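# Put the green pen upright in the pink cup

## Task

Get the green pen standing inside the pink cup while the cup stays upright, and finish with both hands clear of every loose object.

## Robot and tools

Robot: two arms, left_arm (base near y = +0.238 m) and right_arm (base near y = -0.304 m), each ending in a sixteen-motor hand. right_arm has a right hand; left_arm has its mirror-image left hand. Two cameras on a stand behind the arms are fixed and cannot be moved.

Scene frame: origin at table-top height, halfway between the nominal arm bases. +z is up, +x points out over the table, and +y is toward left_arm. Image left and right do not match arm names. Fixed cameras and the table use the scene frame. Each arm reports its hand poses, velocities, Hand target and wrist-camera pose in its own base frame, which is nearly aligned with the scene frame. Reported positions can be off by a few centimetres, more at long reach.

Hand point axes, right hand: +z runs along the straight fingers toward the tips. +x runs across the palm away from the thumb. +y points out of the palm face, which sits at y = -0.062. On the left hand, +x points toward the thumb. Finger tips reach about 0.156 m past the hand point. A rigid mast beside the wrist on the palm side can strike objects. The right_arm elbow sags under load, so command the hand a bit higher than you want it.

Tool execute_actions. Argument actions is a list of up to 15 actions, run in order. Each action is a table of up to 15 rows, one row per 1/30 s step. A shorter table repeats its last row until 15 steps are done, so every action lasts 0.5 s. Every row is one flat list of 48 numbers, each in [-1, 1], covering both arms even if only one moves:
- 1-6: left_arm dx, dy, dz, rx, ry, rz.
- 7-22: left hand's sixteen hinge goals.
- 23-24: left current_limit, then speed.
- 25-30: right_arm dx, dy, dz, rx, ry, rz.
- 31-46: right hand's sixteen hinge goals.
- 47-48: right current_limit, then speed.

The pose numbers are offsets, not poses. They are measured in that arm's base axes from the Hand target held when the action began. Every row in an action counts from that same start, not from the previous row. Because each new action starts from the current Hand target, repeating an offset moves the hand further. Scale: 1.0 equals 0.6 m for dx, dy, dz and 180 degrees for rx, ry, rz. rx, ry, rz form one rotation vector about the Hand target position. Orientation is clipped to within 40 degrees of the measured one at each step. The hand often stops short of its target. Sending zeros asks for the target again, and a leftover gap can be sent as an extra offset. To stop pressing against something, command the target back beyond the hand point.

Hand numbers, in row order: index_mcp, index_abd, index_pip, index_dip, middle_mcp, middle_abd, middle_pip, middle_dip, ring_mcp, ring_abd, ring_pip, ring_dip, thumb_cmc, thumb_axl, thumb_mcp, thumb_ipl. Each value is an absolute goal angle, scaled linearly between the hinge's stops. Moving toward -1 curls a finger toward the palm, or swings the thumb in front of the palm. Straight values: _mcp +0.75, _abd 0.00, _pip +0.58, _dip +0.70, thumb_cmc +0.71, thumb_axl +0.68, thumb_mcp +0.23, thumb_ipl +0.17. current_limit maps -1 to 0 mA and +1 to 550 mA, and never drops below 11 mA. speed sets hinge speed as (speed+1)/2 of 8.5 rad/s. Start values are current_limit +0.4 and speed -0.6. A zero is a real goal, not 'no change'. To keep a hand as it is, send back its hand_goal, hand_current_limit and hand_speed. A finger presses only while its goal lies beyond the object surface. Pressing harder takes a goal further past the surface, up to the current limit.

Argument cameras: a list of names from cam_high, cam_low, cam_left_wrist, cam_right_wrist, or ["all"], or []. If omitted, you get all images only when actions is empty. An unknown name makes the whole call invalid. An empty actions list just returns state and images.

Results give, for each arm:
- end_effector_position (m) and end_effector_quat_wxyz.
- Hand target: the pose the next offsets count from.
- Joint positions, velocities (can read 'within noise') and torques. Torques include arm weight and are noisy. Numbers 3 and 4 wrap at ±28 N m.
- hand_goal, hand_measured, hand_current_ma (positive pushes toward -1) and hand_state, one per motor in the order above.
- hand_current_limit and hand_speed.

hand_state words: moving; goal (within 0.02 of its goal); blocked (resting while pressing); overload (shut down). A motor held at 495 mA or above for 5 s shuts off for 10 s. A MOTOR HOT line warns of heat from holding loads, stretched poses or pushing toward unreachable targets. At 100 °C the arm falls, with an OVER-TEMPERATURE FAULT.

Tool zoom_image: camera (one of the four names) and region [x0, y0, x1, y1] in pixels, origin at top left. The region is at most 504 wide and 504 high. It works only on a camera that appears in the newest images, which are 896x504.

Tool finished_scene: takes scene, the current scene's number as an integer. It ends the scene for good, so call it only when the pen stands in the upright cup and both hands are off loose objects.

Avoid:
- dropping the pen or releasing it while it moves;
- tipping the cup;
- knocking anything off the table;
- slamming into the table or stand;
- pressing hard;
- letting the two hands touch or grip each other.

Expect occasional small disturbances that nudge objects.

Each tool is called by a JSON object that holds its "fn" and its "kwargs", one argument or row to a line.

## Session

{"fn": "execute_actions", "kwargs": {
  "actions": []
}}

Scene clock: 0.00 s.
left_arm: end_effector_position=(+0.1385, -0.3351, +0.2385) hand_goal=(+0.754, +0.000, +0.576, +0.696, +0.754, +0.000, +0.576, +0.696, +0.754, +0.000, +0.576, +0.696, +0.714, +0.678, +0.226, +0.168) hand_measured=(+0.754, +0.000, +0.576, +0.696, +0.754, +0.000, +0.576, +0.696, +0.754, +0.000, +0.576, +0.696, +0.714, +0.678, +0.226, +0.168) hand_current_ma=(+0, +0, +0, +0, +0, +0, +0, +0, +0, +0, +0, +0, +0, +0, +0, +0) hand_state=(goal, goal, goal, goal, goal, goal, goal, goal, goal, goal, goal, goal, goal, goal, goal, goal) hand_current_limit=0.40 hand_speed=-0.60 end_effector_quat_wxyz=(+0.222, +0.663, +0.528, +0.482) | right_arm: end_effector_position=(+0.5885, +0.1723, +0.1622) hand_goal=(+0.754, +0.000, +0.576, +0.696, +0.754, +0.000, +0.576, +0.696, +0.754, +0.000, +0.576, +0.696, +0.714, +0.678, +0.226, +0.168) hand_measured=(+0.754, +0.000, +0.576, +0.696, +0.754, +0.000, +0.576, +0.696, +0.754, +0.000, +0.576, +0.696, +0.714, +0.678, +0.226, +0.168) hand_current_ma=(+0, +0, +0, +0, +0, +0, +0, +0, +0, +0, +0, +0, +0, +0, +0, +0) hand_state=(goal, goal, goal, goal, goal, goal, goal, goal, goal, goal, goal, goal, overload, goal, goal, goal) hand_current_limit=0.40 hand_speed=-0.60 end_effector_quat_wxyz=(+0.034, +0.049, +0.998, -0.016)
Joint positions: left_arm=[-1.717 1.588 0.997 -1.641 -0.984 -1.855] | right_arm=[0.175 1.803 1.61 -1.318 0.047 -1.3]
Joint velocities: within noise
Joint torques (N m): no reading
Heat: left arm: hottest elbow 32 °C; right arm: hottest shoulder 31 °C.
Hand target: left_arm +0.1378, -0.3396, +0.2436; +0.227, +0.662, +0.532, +0.477 | right_arm +0.5979, +0.1740, +0.1808; +0.054, +0.049, +0.997, -0.012

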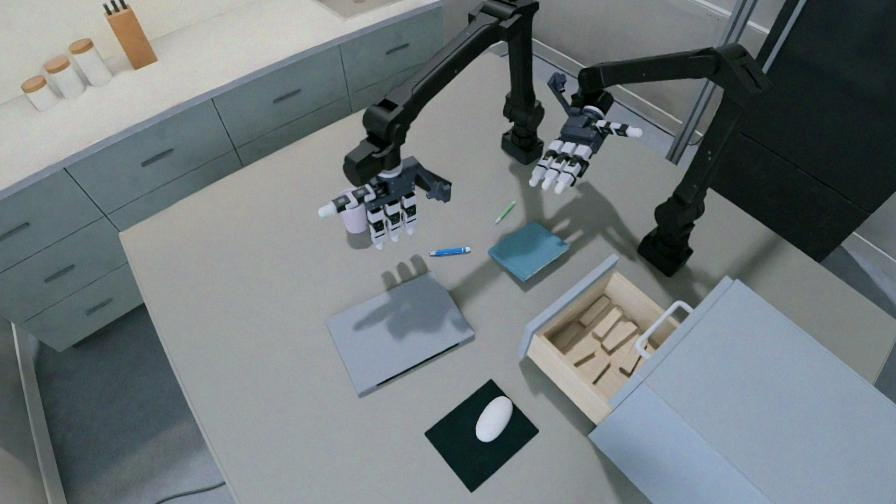

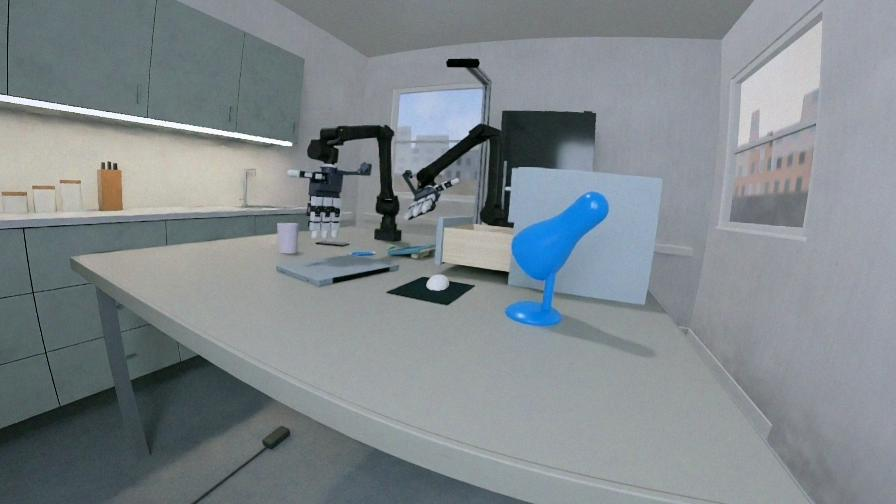

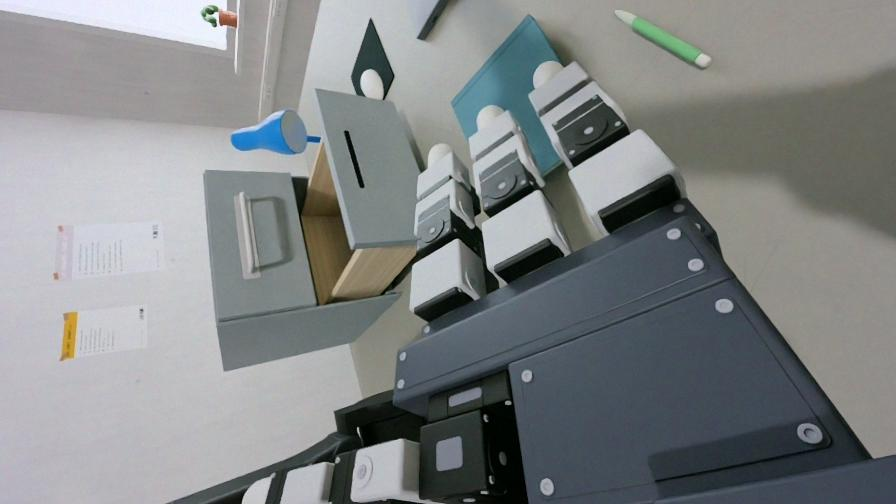

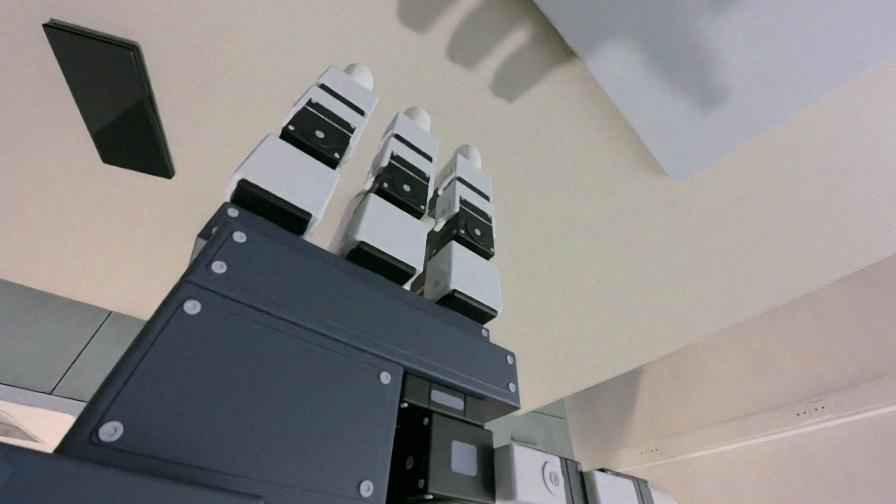

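{"fn": "zoom_image", "kwargs": {
  "camera": "cam_high",
  "region": [470, 180, 550, 240]
}}

{"fn": "zoom_image", "kwargs": {
  "camera": "cam_high",
  "region": [320, 160, 440, 260]
}}

{"fn": "zoom_image", "kwargs": {
  "camera": "cam_low",
  "region": [250, 180, 470, 280]
}}

{"fn": "zoom_image", "kwargs": {
  "camera": "cam_left_wrist",
  "region": [600, 0, 740, 80]
}}

Scaled by 6.300 from the camera's 896x504 image, which has a finer 1280x720 frame.

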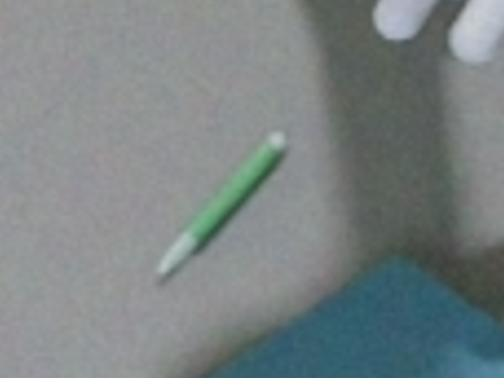

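Scaled by 4.200 from the camera's 896x504 image, which has a finer 1280x720 frame.

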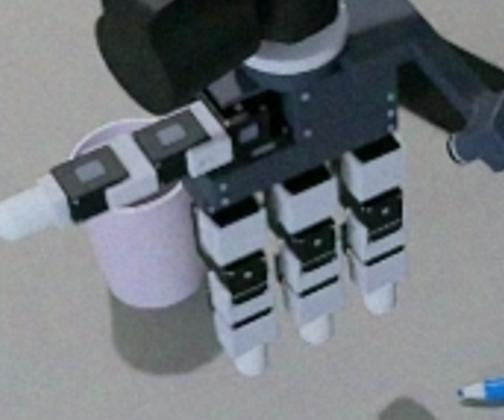

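Scaled by 2.291 from the camera's 896x504 image, which has a finer 1280x720 frame.

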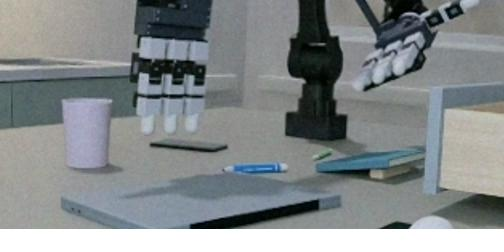

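Scaled by 3.600 from the camera's 896x504 image, which has a finer 1280x720 frame.

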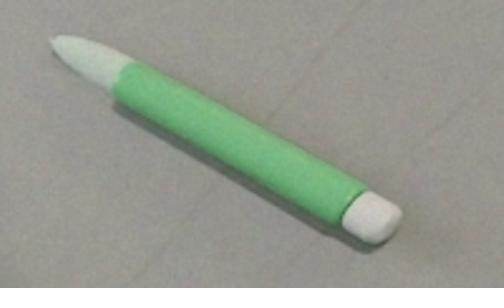

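{"fn": "execute_actions", "kwargs": {
  "actions": [
    [[0.0967,0.1333,0.0317,-0.0212,0.0863,0,0.754,0,0.576,0.696,0.754,0,0.576,0.696,0.754,0,0.576,0.696,0.714,0.678,0.226,0.168,0.4,-0.6,0,0,0,0,0,0,0.849,-0.27,0.576,0.696,0.418,0,0.576,0.696,0.849,0.27,0.576,0.696,0.714,0.678,0.226,0.168,0.4,-0.6]],
    [[0.0967,0.1333,0.0317,-0.0212,0.0863,0,0.754,0,0.576,0.696,0.754,0,0.576,0.696,0.754,0,0.576,0.696,0.714,0.678,0.226,0.168,0.4,-0.6,-0.08,0,0,0,0,-0.119,0.849,-0.27,0.576,0.696,0.418,0,0.576,0.696,0.849,0.27,0.576,0.696,0.714,0.678,0.226,0.168,0.4,-0.6]],
    [[0.0967,0.1333,0.0317,-0.0212,0.0863,0,0.754,0,0.576,0.696,0.754,0,0.576,0.696,0.754,0,0.576,0.696,0.714,0.678,0.226,0.168,0.4,-0.6,-0.13,0,0,0,0,-0.119,0.849,-0.27,0.576,0.696,0.418,0,0.576,0.696,0.849,0.27,0.576,0.696,0.714,0.678,0.226,0.168,0.4,-0.6]],
    [[0.0967,0.1333,0.0317,-0.0212,0.0863,0,0.754,0,0.576,0.696,0.754,0,0.576,0.696,0.754,0,0.576,0.696,0.714,0.678,0.226,0.168,0.4,-0.6,-0.13,-0.015,0,0,0,-0.119,0.849,-0.27,0.576,0.696,0.418,0,0.576,0.696,0.849,0.27,0.576,0.696,0.714,0.678,0.226,0.168,0.4,-0.6]]
  ],
  "cameras": ["all"]
}}

Scene clock: 5.13 s.
left_arm: end_effector_position=(+0.3598, -0.0226, +0.2958) hand_goal=(+0.754, +0.000, +0.576, +0.696, +0.754, +0.000, +0.576, +0.696, +0.754, +0.000, +0.576, +0.696, +0.714, +0.678, +0.226, +0.168) hand_measured=(+0.754, +0.000, +0.576, +0.696, +0.756, +0.000, +0.576, +0.696, +0.756, +0.000, +0.576, +0.696, +0.716, +0.678, +0.224, +0.168) hand_current_ma=(+0, +0, +0, +0, +0, +0, +0, +0, +0, +0, +0, +0, +1, +0, -2, +0) hand_state=(goal, goal, goal, goal, goal, goal, goal, goal, goal, goal, goal, goal, goal, goal, goal, goal) hand_current_limit=0.40 hand_speed=-0.60 end_effector_quat_wxyz=(+0.005, +0.776, +0.631, +0.006) | right_arm: end_effector_position=(+0.3949, +0.1623, +0.1796) hand_goal=(+0.850, -0.270, +0.576, +0.696, +0.418, +0.000, +0.576, +0.696, +0.850, +0.270, +0.576, +0.696, +0.714, +0.678, +0.226, +0.168) hand_measured=(+0.846, -0.266, +0.576, +0.696, +0.420, +0.000, +0.576, +0.696, +0.846, +0.268, +0.576, +0.696, +0.704, +0.678, +0.222, +0.168) hand_current_ma=(-1, +0, +0, +0, +0, +0, +0, +0, -1, +0, +0, +0, +0, +0, -1, +0) hand_state=(goal, goal, goal, goal, goal, goal, goal, goal, goal, goal, goal, goal, overload, goal, goal, goal) hand_current_limit=0.40 hand_speed=-0.60 end_effector_quat_wxyz=(+0.037, +0.570, +0.820, -0.036)
Joint positions: left_arm=[-0.1 1.045 1.176 -1.685 -0.001 0.106] | right_arm=[0.515 1.284 1.052 -1.372 0.099 0.162]
Joint torques (N m): left_arm=[0.56 -4.19 14.12 0.09 0.02 0.16] | right_arm=[1.55 -9.05 10.24 -0.49 0.3 0.13]
Heat: left arm: hottest elbow 33 °C; right arm: hottest elbow 32 °C.
Hand target: left_arm +0.3698, -0.0198, +0.3197; +0.002, +0.778, +0.628, -0.004 | right_arm +0.3939, +0.1649, +0.1808; +0.039, +0.572, +0.818, -0.039
Off the commanded pose: left_arm 0.026 m, 1 deg | right_arm 0.003 m, 0 deg.
joint sent to its limit (left arm) — joint 4 (wrist pitch), lower limit. The joint targets are off in orientation, not in position.

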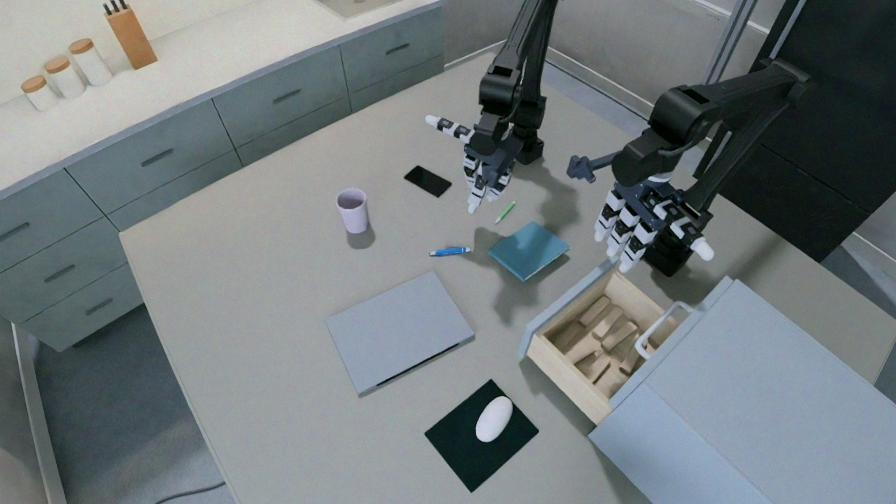

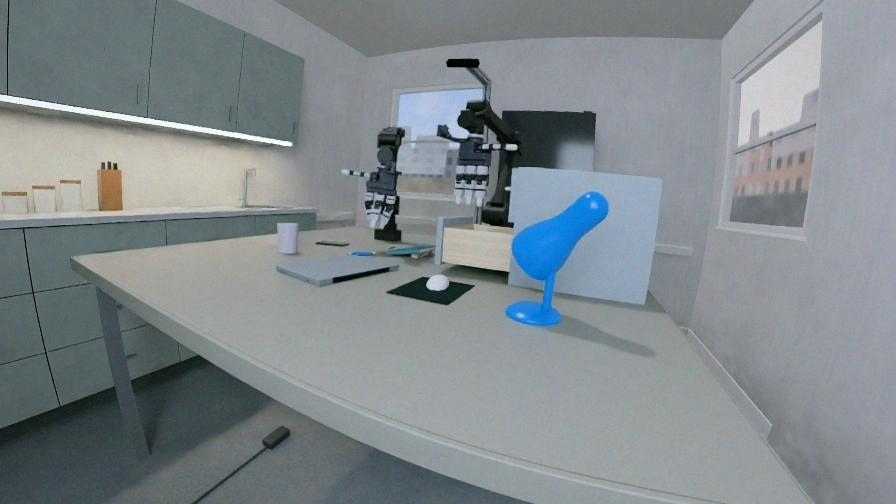

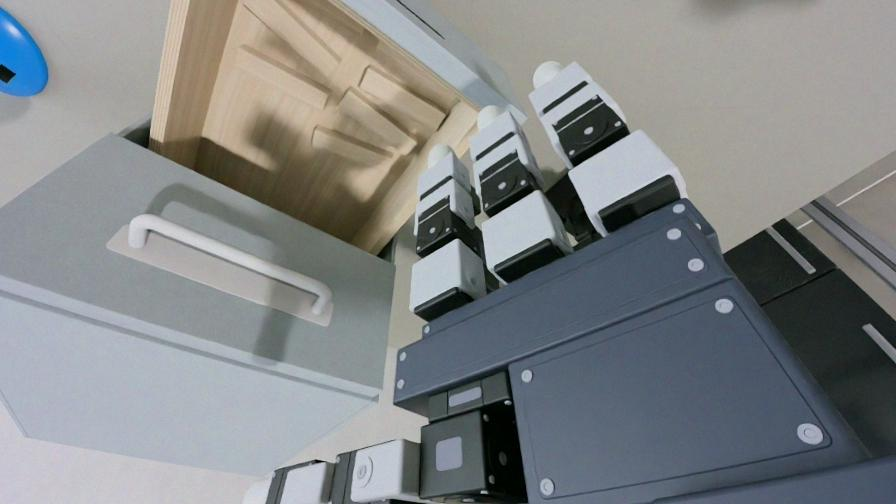

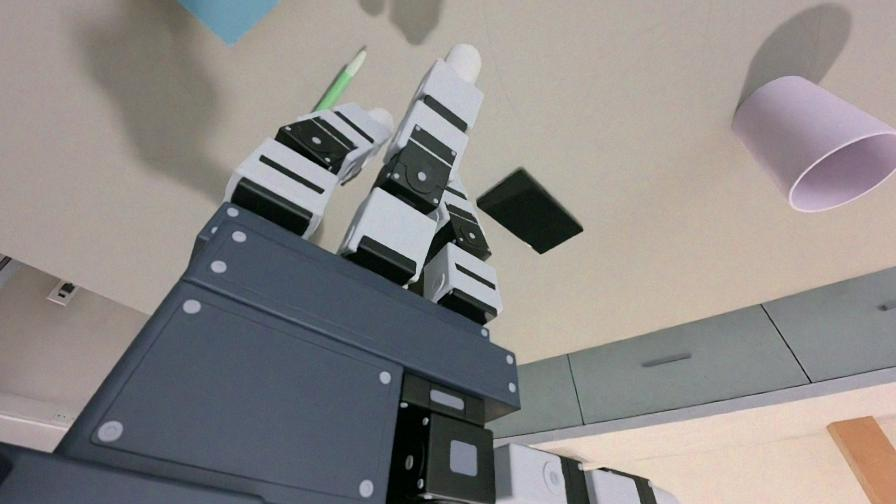

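{"fn": "execute_actions", "kwargs": {
  "actions": [
    [[0,0,0,0,0,0,0.754,0,0.576,0.696,0.754,0,0.576,0.696,0.754,0,0.576,0.696,0.714,0.678,0.226,0.168,0.4,-0.6,-0.1515,-0.025,-0.01,0.0322,0.0063,-0.0245,0.849,-0.27,0.576,0.696,0.418,0,0.576,0.696,0.849,0.27,0.576,0.696,0.714,0.678,0.226,0.168,0.4,-0.6]],
    [[0,0,0,0,0,0,0.754,0,0.576,0.696,0.754,0,0.576,0.696,0.754,0,0.576,0.696,0.714,0.678,0.226,0.168,0.4,-0.6,0,0,-0.085,0,0,0,0.849,-0.27,0.576,0.696,0.418,0,0.576,0.696,0.849,0.27,0.576,0.696,0.714,0.678,0.226,0.168,0.4,-0.6]]
  ],
  "cameras": ["cam_high","cam_right_wrist"]
}}

{"fn": "zoom_image", "kwargs": {
  "camera": "cam_right_wrist",
  "region": [370, 0, 510, 120]
}}

{"fn": "zoom_image", "kwargs": {
  "camera": "cam_high",
  "region": [450, 170, 550, 226]
}}

Scene clock: 7.07 s.
left_arm: end_effector_position=(+0.3599, -0.0230, +0.2957) hand_goal=(+0.754, +0.000, +0.576, +0.696, +0.754, +0.000, +0.576, +0.696, +0.754, +0.000, +0.576, +0.696, +0.714, +0.678, +0.226, +0.168) hand_measured=(+0.754, +0.000, +0.576, +0.696, +0.756, +0.000, +0.576, +0.696, +0.756, +0.000, +0.576, +0.696, +0.716, +0.678, +0.224, +0.168) hand_current_ma=(+0, +0, +0, +0, +0, +0, +0, +0, +0, +0, +0, +0, +1, +0, -2, +0) hand_state=(goal, goal, goal, goal, goal, goal, goal, goal, goal, goal, goal, goal, goal, goal, goal, goal) hand_current_limit=0.40 hand_speed=-0.60 end_effector_quat_wxyz=(+0.007, +0.779, +0.627, +0.004) | right_arm: end_effector_position=(+0.3019, +0.1461, +0.1234) hand_goal=(+0.850, -0.270, +0.576, +0.696, +0.418, +0.000, +0.576, +0.696, +0.850, +0.270, +0.576, +0.696, +0.714, +0.678, +0.226, +0.168) hand_measured=(+0.846, -0.266, +0.576, +0.696, +0.420, +0.000, +0.576, +0.696, +0.846, +0.268, +0.576, +0.696, +0.696, +0.678, +0.222, +0.168) hand_current_ma=(-1, +0, +0, +0, +0, +0, +0, +0, -1, +0, +0, +0, +0, +0, -1, +0) hand_state=(goal, goal, goal, goal, goal, goal, goal, goal, goal, goal, goal, goal, overload, goal, goal, goal) hand_current_limit=0.40 hand_speed=-0.60 end_effector_quat_wxyz=(-0.001, +0.604, +0.797, -0.009)
Joint positions: left_arm=[-0.095 1.045 1.176 -1.685 0.004 0.122] | right_arm=[0.6 1.075 0.744 -1.257 0.003 0.327]
Joint torques (N m): left_arm=[0.09 -4.07 14.2 0.28 0.05 0.17] | right_arm=[1.55 -4.84 9.77 0.12 0.12 0.16]
Heat: left arm: hottest elbow 33 °C; right arm: hottest elbow 32 °C.
Hand target: left_arm +0.3698, -0.0199, +0.3197; +0.002, +0.778, +0.628, -0.004 | right_arm +0.3031, +0.1499, +0.1239; +0.001, +0.604, +0.797, -0.004
Off the commanded pose: left_arm 0.026 m, 1 deg | right_arm 0.004 m, 1 deg.
joint sent to its limit (left arm) — joint 4 (wrist pitch), lower limit. The joint targets are off in orientation, not in position.
Images, in order (width x height): cam_high 896x504, cam_right_wrist 896x504.

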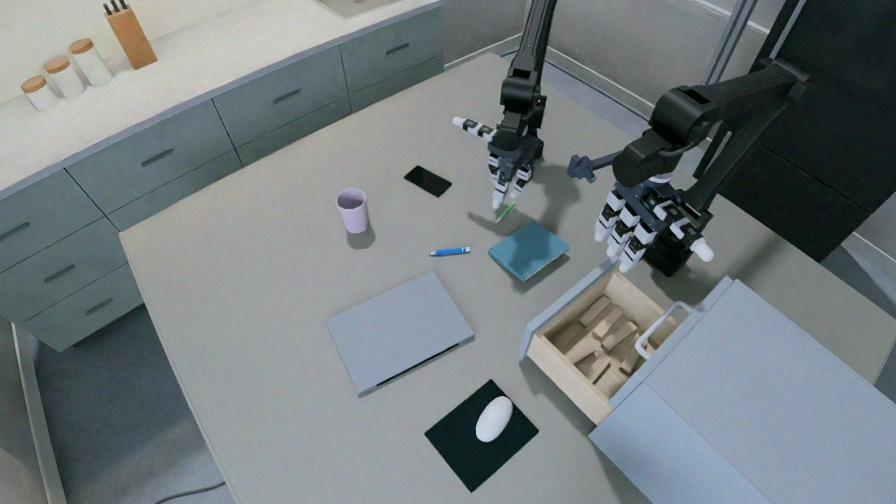

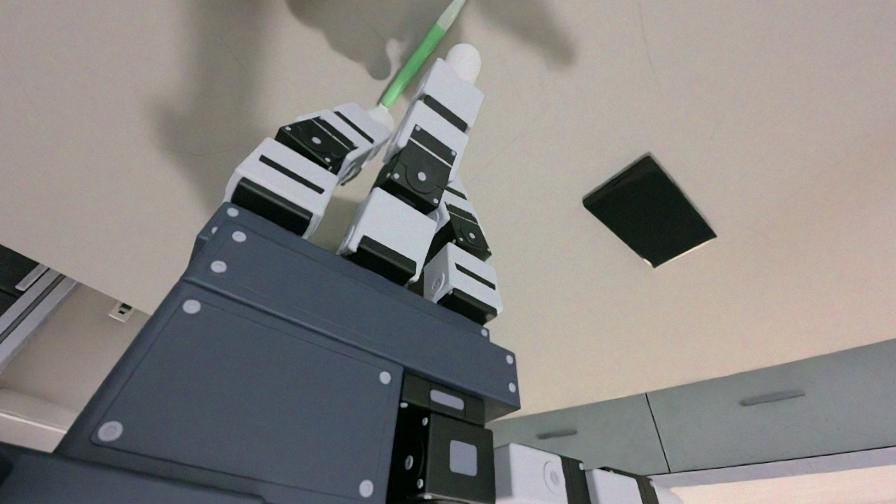

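Scaled by 3.600 from the camera's 896x504 image, which has a finer 1280x720 frame.

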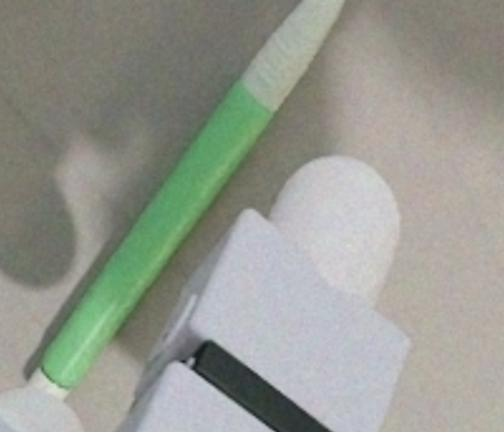

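Scaled by 5.040 from the camera's 896x504 image, which has a finer 1280x720 frame.

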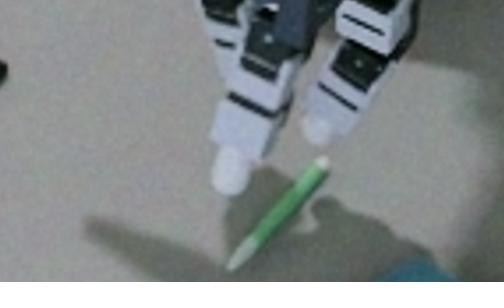

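{"fn": "execute_actions", "kwargs": {
  "actions": [
    [[0,0,0,0,0,0,0.754,0,0.576,0.696,0.754,0,0.576,0.696,0.754,0,0.576,0.696,0.714,0.678,0.226,0.168,0.4,-0.6,0.0012,0.0228,-0.037,0,0,-0.004,0.849,-0.27,0.576,0.696,0.418,0,0.576,0.696,0.849,0.27,0.576,0.696,0.714,0.678,0.226,0.168,0.4,-0.6]]
  ],
  "cameras": ["cam_right_wrist"]
}}

{"fn": "zoom_image", "kwargs": {
  "camera": "cam_right_wrist",
  "region": [370, 0, 510, 120]
}}

Scene clock: 8.40 s.
left_arm: end_effector_position=(+0.3599, -0.0230, +0.2957) hand_goal=(+0.754, +0.000, +0.576, +0.696, +0.754, +0.000, +0.576, +0.696, +0.754, +0.000, +0.576, +0.696, +0.714, +0.678, +0.226, +0.168) hand_measured=(+0.754, +0.000, +0.576, +0.696, +0.756, +0.000, +0.576, +0.696, +0.756, +0.000, +0.576, +0.696, +0.716, +0.678, +0.224, +0.168) hand_current_ma=(+0, +0, +0, +0, +0, +0, +0, +0, +0, +0, +0, +0, +1, +0, -2, +0) hand_state=(goal, goal, goal, goal, goal, goal, goal, goal, goal, goal, goal, goal, goal, goal, goal, goal) hand_current_limit=0.40 hand_speed=-0.60 end_effector_quat_wxyz=(+0.007, +0.779, +0.627, +0.004) | right_arm: end_effector_position=(+0.3038, +0.1612, +0.1029) hand_goal=(+0.850, -0.270, +0.576, +0.696, +0.418, +0.000, +0.576, +0.696, +0.850, +0.270, +0.576, +0.696, +0.714, +0.678, +0.226, +0.168) hand_measured=(+0.846, -0.266, +0.576, +0.696, +0.420, +0.000, +0.576, +0.696, +0.846, +0.268, +0.576, +0.696, +0.696, +0.678, +0.222, +0.168) hand_current_ma=(-1, +0, +0, +0, +0, +0, +0, +0, -1, +0, +0, +0, +0, +0, -1, +0) hand_state=(goal, goal, goal, goal, goal, goal, goal, goal, goal, goal, goal, goal, overload, goal, goal, goal) hand_current_limit=0.40 hand_speed=-0.60 end_effector_quat_wxyz=(+0.000, +0.608, +0.794, -0.007)
Joint positions: left_arm=[-0.095 1.045 1.176 -1.685 0.004 0.122] | right_arm=[0.644 1.13 0.724 -1.178 0.003 0.382]
Joint torques (N m): left_arm=[-0.26 -4.84 14.08 0.23 0.06 0.15] | right_arm=[1.32 -5.36 9.11 0.14 0.13 0.12]
Heat: left arm: hottest elbow 34 °C; right arm: hottest elbow 32 °C.
Hand target: left_arm +0.3698, -0.0199, +0.3197; +0.002, +0.778, +0.628, -0.004 | right_arm +0.3038, +0.1635, +0.1016; +0.001, +0.609, +0.793, -0.004
Off the commanded pose: left_arm 0.026 m, 1 deg | right_arm 0.003 m, 0 deg.
joint sent to its limit (left arm) — joint 4 (wrist pitch), lower limit. The joint targets are off in orientation, not in position.
Images, in order (width x height): cam_right_wrist 896x504.

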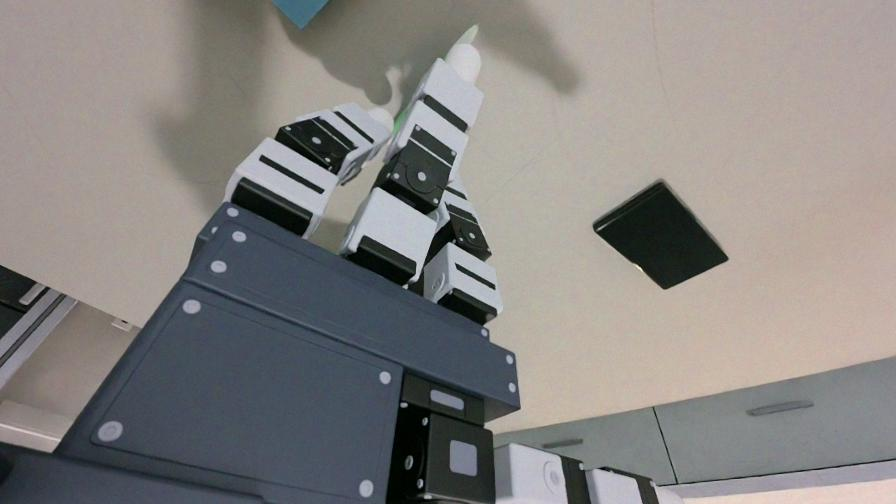

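Scaled by 3.600 from the camera's 896x504 image, which has a finer 1280x720 frame.

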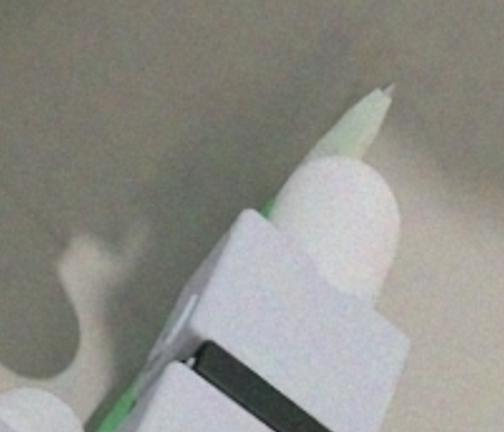

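{"fn": "execute_actions", "kwargs": {
  "actions": [
    [[0,0,0,0,0,0,0.754,0,0.576,0.696,0.754,0,0.576,0.696,0.754,0,0.576,0.696,0.714,0.678,0.226,0.168,0.4,-0.6,0.0005,0.003,-0.036,0,0,0,0.849,-0.27,0.576,0.696,0.418,0,0.576,0.696,0.849,0.27,0.576,0.696,0.714,0.678,0.226,0.168,0.4,-0.7]]
  ],
  "cameras": ["cam_right_wrist","cam_high"]
}}

{"fn": "zoom_image", "kwargs": {
  "camera": "cam_right_wrist",
  "region": [370, 0, 510, 120]
}}

{"fn": "zoom_image", "kwargs": {
  "camera": "cam_high",
  "region": [450, 170, 550, 226]
}}

Scene clock: 9.60 s.
left_arm: end_effector_position=(+0.3599, -0.0230, +0.2957) hand_goal=(+0.754, +0.000, +0.576, +0.696, +0.754, +0.000, +0.576, +0.696, +0.754, +0.000, +0.576, +0.696, +0.714, +0.678, +0.226, +0.168) hand_measured=(+0.754, +0.000, +0.576, +0.696, +0.756, +0.000, +0.576, +0.696, +0.756, +0.000, +0.576, +0.696, +0.716, +0.678, +0.224, +0.168) hand_current_ma=(+0, +0, +0, +0, +0, +0, +0, +0, +0, +0, +0, +0, +1, +0, -2, +0) hand_state=(goal, goal, goal, goal, goal, goal, goal, goal, goal, goal, goal, goal, goal, goal, goal, goal) hand_current_limit=0.40 hand_speed=-0.60 end_effector_quat_wxyz=(+0.007, +0.779, +0.627, +0.004) | right_arm: end_effector_position=(+0.3056, +0.1630, +0.0872) hand_goal=(+0.850, -0.270, +0.576, +0.696, +0.418, +0.000, +0.576, +0.696, +0.850, +0.270, +0.576, +0.696, +0.714, +0.678, +0.226, +0.168) hand_measured=(+0.850, -0.266, +0.576, +0.696, +0.410, +0.002, +0.568, +0.694, +0.854, +0.272, +0.578, +0.696, +0.696, +0.678, +0.222, +0.168) hand_current_ma=(+0, +0, +0, +0, -2, +0, -2, +0, +1, +0, +0, +0, +0, +0, -1, +0) hand_state=(goal, goal, goal, goal, goal, goal, goal, goal, goal, goal, goal, goal, overload, goal, goal, goal) hand_current_limit=0.40 hand_speed=-0.70 end_effector_quat_wxyz=(+0.001, +0.610, +0.793, -0.002)
Joint positions: left_arm=[-0.095 1.045 1.176 -1.685 0.004 0.122] | right_arm=[0.647 1.154 0.694 -1.115 0.004 0.387]
Joint torques (N m): left_arm=[0.26 -4.25 14.13 0.14 0.08 0.14] | right_arm=[1.61 -4.6 8.25 0.5 0.1 0.15]
Heat: left arm: hottest elbow 34 °C; right arm: hottest elbow 32 °C.
Hand target: left_arm +0.3698, -0.0199, +0.3197; +0.002, +0.778, +0.628, -0.004 | right_arm +0.3041, +0.1653, +0.0800; +0.001, +0.609, +0.793, -0.005
Off the commanded pose: left_arm 0.026 m, 1 deg | right_arm 0.008 m, 0 deg.
joint sent to its limit (left arm) — joint 4 (wrist pitch), lower limit. The joint targets are off in orientation, not in position.
Images, in order (width x height): cam_high 896x504, cam_right_wrist 896x504.

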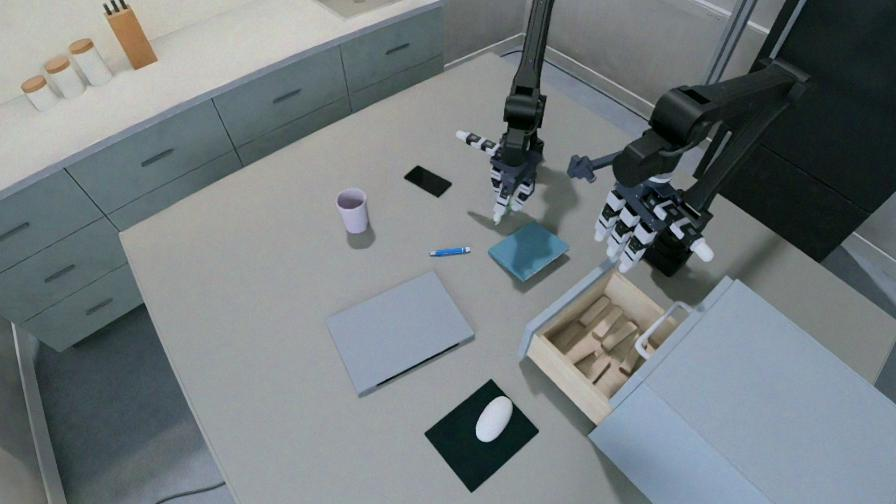

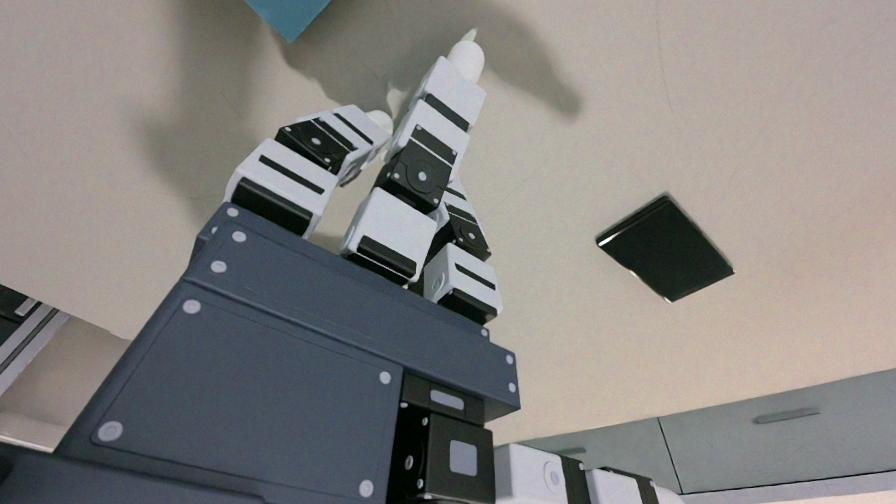

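Scaled by 3.600 from the camera's 896x504 image, which has a finer 1280x720 frame.

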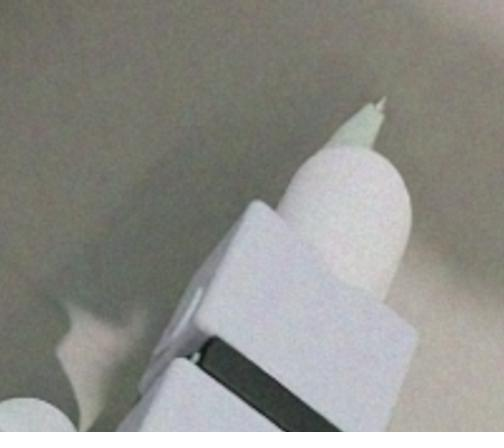

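Scaled by 5.040 from the camera's 896x504 image, which has a finer 1280x720 frame.

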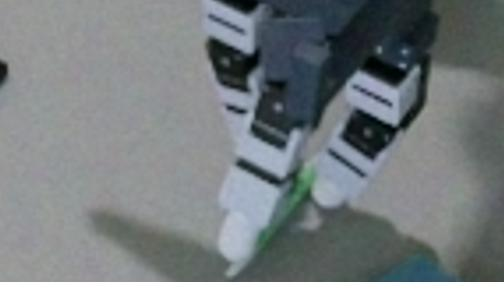

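{"fn": "execute_actions", "kwargs": {
  "actions": [
    [[0,0,0,0,0,0,0.754,0,0.576,0.696,0.754,0,0.576,0.696,0.754,0,0.576,0.696,0.714,0.678,0.226,0.168,0.4,-0.6,0,0,-0.003,0,0,0,0.849,-0.33,0.576,0.696,0.418,0,0.576,0.696,0.849,0.33,0.576,0.696,0.714,0.678,0.226,0.168,0.4,-0.75]]
  ],
  "cameras": ["cam_right_wrist","cam_high"]
}}

{"fn": "zoom_image", "kwargs": {
  "camera": "cam_right_wrist",
  "region": [370, 0, 510, 120]
}}

{"fn": "zoom_image", "kwargs": {
  "camera": "cam_high",
  "region": [470, 190, 540, 230]
}}

Scene clock: 10.97 s.
left_arm: end_effector_position=(+0.3599, -0.0230, +0.2957) hand_goal=(+0.754, +0.000, +0.576, +0.696, +0.754, +0.000, +0.576, +0.696, +0.754, +0.000, +0.576, +0.696, +0.714, +0.678, +0.226, +0.168) hand_measured=(+0.754, +0.000, +0.576, +0.696, +0.756, +0.000, +0.576, +0.696, +0.756, +0.000, +0.576, +0.696, +0.716, +0.678, +0.224, +0.168) hand_current_ma=(+0, +0, +0, +0, +0, +0, +0, +0, +0, +0, +0, +0, +1, +0, -2, +0) hand_state=(goal, goal, goal, goal, goal, goal, goal, goal, goal, goal, goal, goal, goal, goal, goal, goal) hand_current_limit=0.40 hand_speed=-0.60 end_effector_quat_wxyz=(+0.007, +0.779, +0.627, +0.004) | right_arm: end_effector_position=(+0.3073, +0.1642, +0.0860) hand_goal=(+0.850, -0.330, +0.576, +0.696, +0.418, +0.000, +0.576, +0.696, +0.850, +0.330, +0.576, +0.696, +0.714, +0.678, +0.226, +0.168) hand_measured=(+0.850, -0.324, +0.576, +0.696, +0.418, +0.002, +0.574, +0.694, +0.852, +0.326, +0.578, +0.696, +0.696, +0.678, +0.222, +0.168) hand_current_ma=(+0, +1, +0, +0, +0, +0, +0, +0, +0, -1, +0, +0, +0, +0, -1, +0) hand_state=(goal, goal, goal, goal, goal, goal, goal, goal, goal, goal, goal, goal, overload, goal, goal, goal) hand_current_limit=0.40 hand_speed=-0.75 end_effector_quat_wxyz=(+0.002, +0.610, +0.793, +0.001)
Joint positions: left_arm=[-0.095 1.045 1.176 -1.685 0.004 0.122] | right_arm=[0.647 1.158 0.693 -1.103 0.004 0.388]
Joint torques (N m): left_arm=[-0.03 -3.96 14.2 0.28 0.1 0.15] | right_arm=[1.49 -4.72 8.08 0.31 0.1 0.13]
Heat: left arm: hottest elbow 34 °C; right arm: hottest elbow 32 °C.
Hand target: left_arm +0.3698, -0.0199, +0.3197; +0.002, +0.778, +0.628, -0.004 | right_arm +0.3041, +0.1653, +0.0782; +0.001, +0.609, +0.793, -0.004
Off the commanded pose: left_arm 0.026 m, 1 deg | right_arm 0.009 m, 1 deg.
joint sent to its limit (left arm) — joint 4 (wrist pitch), lower limit. The joint targets are off in orientation, not in position.
Images, in order (width x height): cam_high 896x504, cam_right_wrist 896x504.

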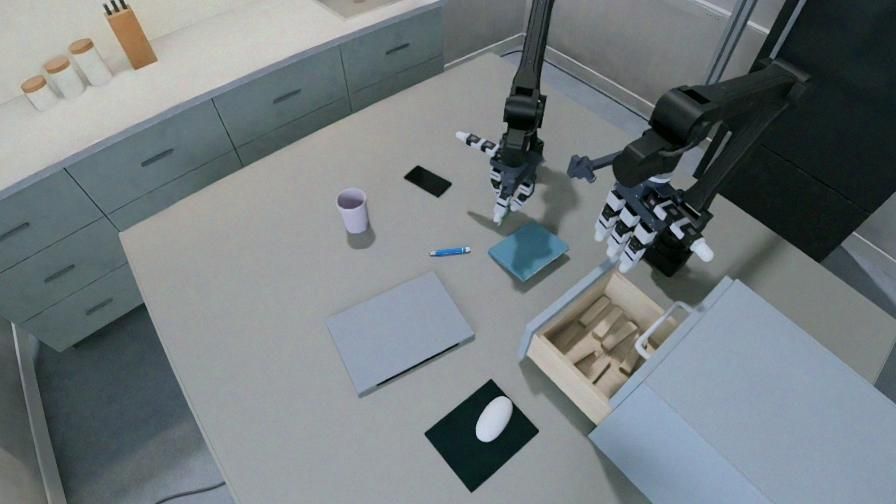

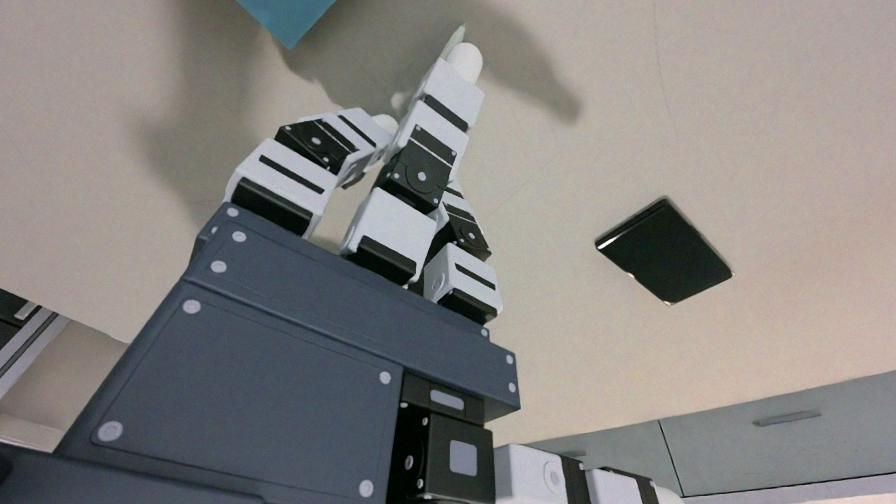

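Scaled by 3.600 from the camera's 896x504 image, which has a finer 1280x720 frame.

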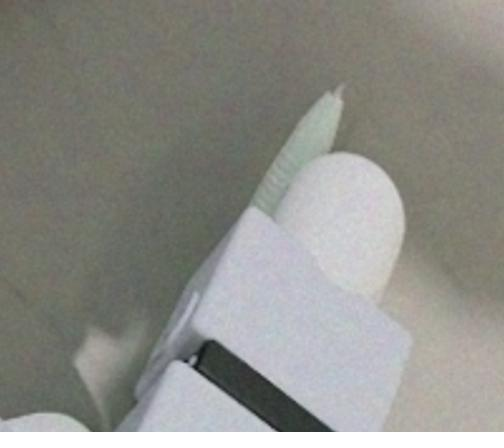

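Scaled by 7.200 from the camera's 896x504 image, which has a finer 1280x720 frame.

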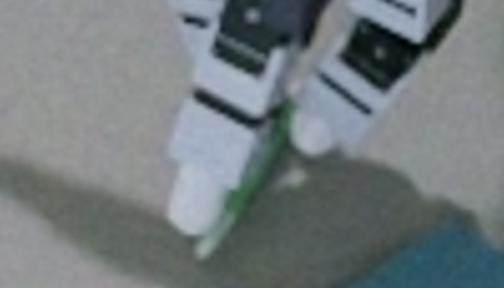

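{"fn": "execute_actions", "kwargs": {
  "actions": [
    [[0,0,0,0,0,0,0.754,0,0.576,0.696,0.754,0,0.576,0.696,0.754,0,0.576,0.696,0.714,0.678,0.226,0.168,0.4,-0.6,0.0053,-0.0018,0.0813,0.023,-0.0305,0,0.849,-0.27,0.576,0.696,0.418,0,0.576,0.696,0.849,0.27,0.576,0.696,0.714,0.678,0.226,0.168,0.4,-0.6]]
  ],
  "cameras": ["cam_right_wrist"]
}}

{"fn": "zoom_image", "kwargs": {
  "camera": "cam_right_wrist",
  "region": [370, 0, 510, 120]
}}

Scene clock: 12.57 s.
left_arm: end_effector_position=(+0.3599, -0.0230, +0.2957) hand_goal=(+0.754, +0.000, +0.576, +0.696, +0.754, +0.000, +0.576, +0.696, +0.754, +0.000, +0.576, +0.696, +0.714, +0.678, +0.226, +0.168) hand_measured=(+0.754, +0.000, +0.576, +0.696, +0.756, +0.000, +0.576, +0.696, +0.756, +0.000, +0.576, +0.696, +0.716, +0.678, +0.224, +0.168) hand_current_ma=(+0, +0, +0, +0, +0, +0, +0, +0, +0, +0, +0, +0, +1, +0, -2, +0) hand_state=(goal, goal, goal, goal, goal, goal, goal, goal, goal, goal, goal, goal, goal, goal, goal, goal) hand_current_limit=0.40 hand_speed=-0.60 end_effector_quat_wxyz=(+0.007, +0.779, +0.627, +0.004) | right_arm: end_effector_position=(+0.3064, +0.1635, +0.1240) hand_goal=(+0.850, -0.270, +0.576, +0.696, +0.418, +0.000, +0.576, +0.696, +0.850, +0.270, +0.576, +0.696, +0.714, +0.678, +0.226, +0.168) hand_measured=(+0.850, -0.272, +0.576, +0.696, +0.420, +0.002, +0.574, +0.694, +0.850, +0.272, +0.578, +0.696, +0.696, +0.678, +0.222, +0.168) hand_current_ma=(+0, +0, +0, +0, +0, +0, +0, +0, +0, +0, +0, +0, +0, +0, -1, +0) hand_state=(goal, goal, goal, goal, goal, goal, goal, goal, goal, goal, goal, goal, overload, goal, goal, goal) hand_current_limit=0.40 hand_speed=-0.60 end_effector_quat_wxyz=(+0.017, +0.609, +0.791, +0.054)
Joint positions: left_arm=[-0.095 1.045 1.176 -1.685 0.004 0.122] | right_arm=[0.647 1.032 0.689 -1.115 0.004 0.388]
Joint torques (N m): left_arm=[0.5 -4.25 14.23 0.09 0.03 0.13] | right_arm=[0.67 -4.6 10.71 -0.1 0.11 0.01]
Heat: left arm: hottest elbow 35 °C; right arm: hottest elbow 32 °C.
Hand target: left_arm +0.3698, -0.0199, +0.3197; +0.002, +0.778, +0.628, -0.004 | right_arm +0.3074, +0.1642, +0.1270; +0.017, +0.608, +0.792, +0.053
Off the commanded pose: left_arm 0.026 m, 1 deg | right_arm 0.003 m, 0 deg.
joint sent to its limit (left arm) — joint 4 (wrist pitch), lower limit. The joint targets are off in orientation, not in position.
Images, in order (width x height): cam_right_wrist 896x504.

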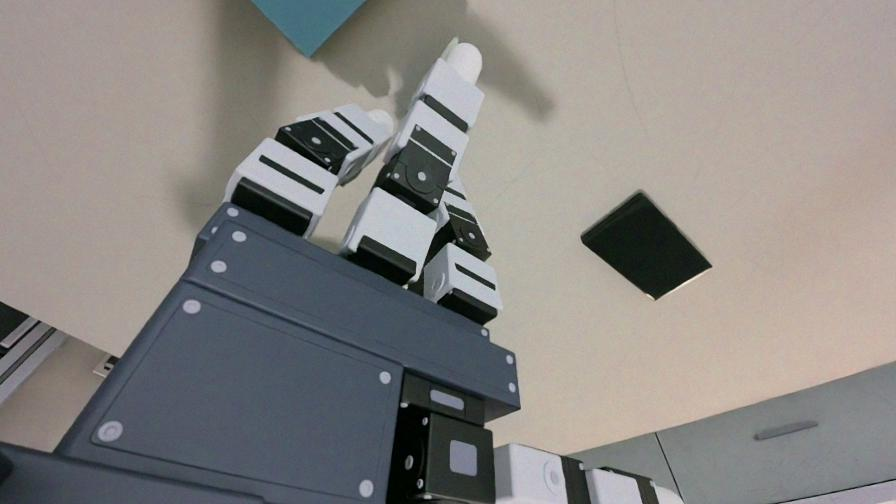

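Scaled by 3.600 from the camera's 896x504 image, which has a finer 1280x720 frame.

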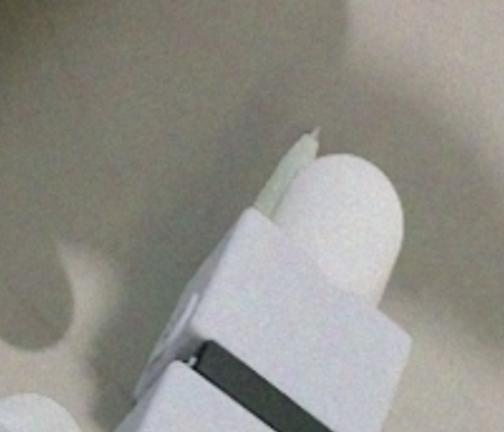

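{"fn": "execute_actions", "kwargs": {
  "actions": [
    [[0,0,0,0,0,0,0.754,0,0.576,0.696,0.754,0,0.576,0.696,0.754,0,0.576,0.696,0.714,0.678,0.226,0.168,0.4,-0.6,0.001,0.029,0.063,-0.023,0.0305,0.0578,0.849,-0.27,0.576,0.696,0.418,0,0.576,0.696,0.849,0.27,0.576,0.696,0.714,0.678,0.226,0.168,0.4,-0.6]],
    [[0,0,0,0,0,0,0.754,0,0.576,0.696,0.754,0,0.576,0.696,0.754,0,0.576,0.696,0.714,0.678,0.226,0.168,0.4,-0.6,0,0,-0.083,0,0,0,0.849,-0.27,0.576,0.696,0.418,0,0.576,0.696,0.849,0.27,0.576,0.696,0.714,0.678,0.226,0.168,0.4,-0.6]]
  ],
  "cameras": ["cam_right_wrist"]
}}

{"fn": "zoom_image", "kwargs": {
  "camera": "cam_right_wrist",
  "region": [370, 0, 510, 120]
}}

Scene clock: 14.10 s.
left_arm: end_effector_position=(+0.3599, -0.0230, +0.2957) hand_goal=(+0.754, +0.000, +0.576, +0.696, +0.754, +0.000, +0.576, +0.696, +0.754, +0.000, +0.576, +0.696, +0.714, +0.678, +0.226, +0.168) hand_measured=(+0.754, +0.000, +0.576, +0.696, +0.756, +0.000, +0.576, +0.696, +0.756, +0.000, +0.576, +0.696, +0.716, +0.678, +0.224, +0.168) hand_current_ma=(+0, +0, +0, +0, +0, +0, +0, +0, +0, +0, +0, +0, +1, +0, -2, +0) hand_state=(goal, goal, goal, goal, goal, goal, goal, goal, goal, goal, goal, goal, goal, goal, goal, goal) hand_current_limit=0.40 hand_speed=-0.60 end_effector_quat_wxyz=(+0.007, +0.779, +0.627, +0.004) | right_arm: end_effector_position=(+0.3055, +0.1811, +0.1160) hand_goal=(+0.850, -0.270, +0.576, +0.696, +0.418, +0.000, +0.576, +0.696, +0.850, +0.270, +0.576, +0.696, +0.714, +0.678, +0.226, +0.168) hand_measured=(+0.848, -0.272, +0.576, +0.696, +0.420, +0.002, +0.574, +0.694, +0.848, +0.272, +0.578, +0.696, +0.696, +0.678, +0.222, +0.168) hand_current_ma=(+0, +0, +0, +0, +0, +0, +0, +0, +0, +0, +0, +0, +0, +0, -1, +0) hand_state=(goal, goal, goal, goal, goal, goal, goal, goal, goal, goal, goal, goal, overload, goal, goal, goal) hand_current_limit=0.40 hand_speed=-0.60 end_effector_quat_wxyz=(-0.004, +0.536, +0.844, -0.006)
Joint positions: left_arm=[-0.095 1.045 1.176 -1.685 0.004 0.122] | right_arm=[0.647 1.13 0.762 -1.218 -0.003 0.208]
Joint torques (N m): left_arm=[-0.09 -4.01 14.08 0.16 0.08 0.14] | right_arm=[0.15 -5.6 9.4 0.18 -0.02 -0.07]
Heat: left arm: hottest elbow 35 °C; right arm: hottest elbow 32 °C.
Hand target: left_arm +0.3698, -0.0199, +0.3197; +0.002, +0.778, +0.628, -0.004 | right_arm +0.3078, +0.1816, +0.1149; -0.004, +0.535, +0.845, -0.003
Off the commanded pose: left_arm 0.026 m, 1 deg | right_arm 0.003 m, 0 deg.
joint sent to its limit (left arm) — joint 4 (wrist pitch), lower limit. The joint targets are off in orientation, not in position.
Images, in order (width x height): cam_right_wrist 896x504.

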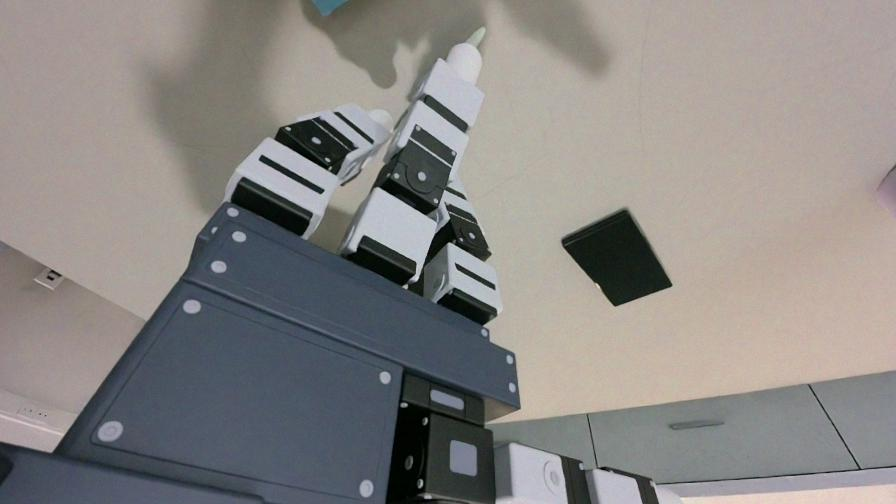

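Scaled by 3.600 from the camera's 896x504 image, which has a finer 1280x720 frame.

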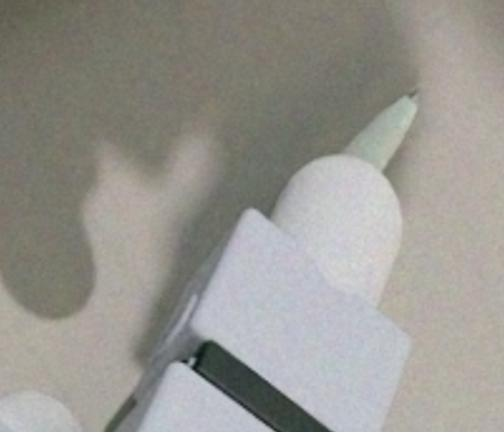

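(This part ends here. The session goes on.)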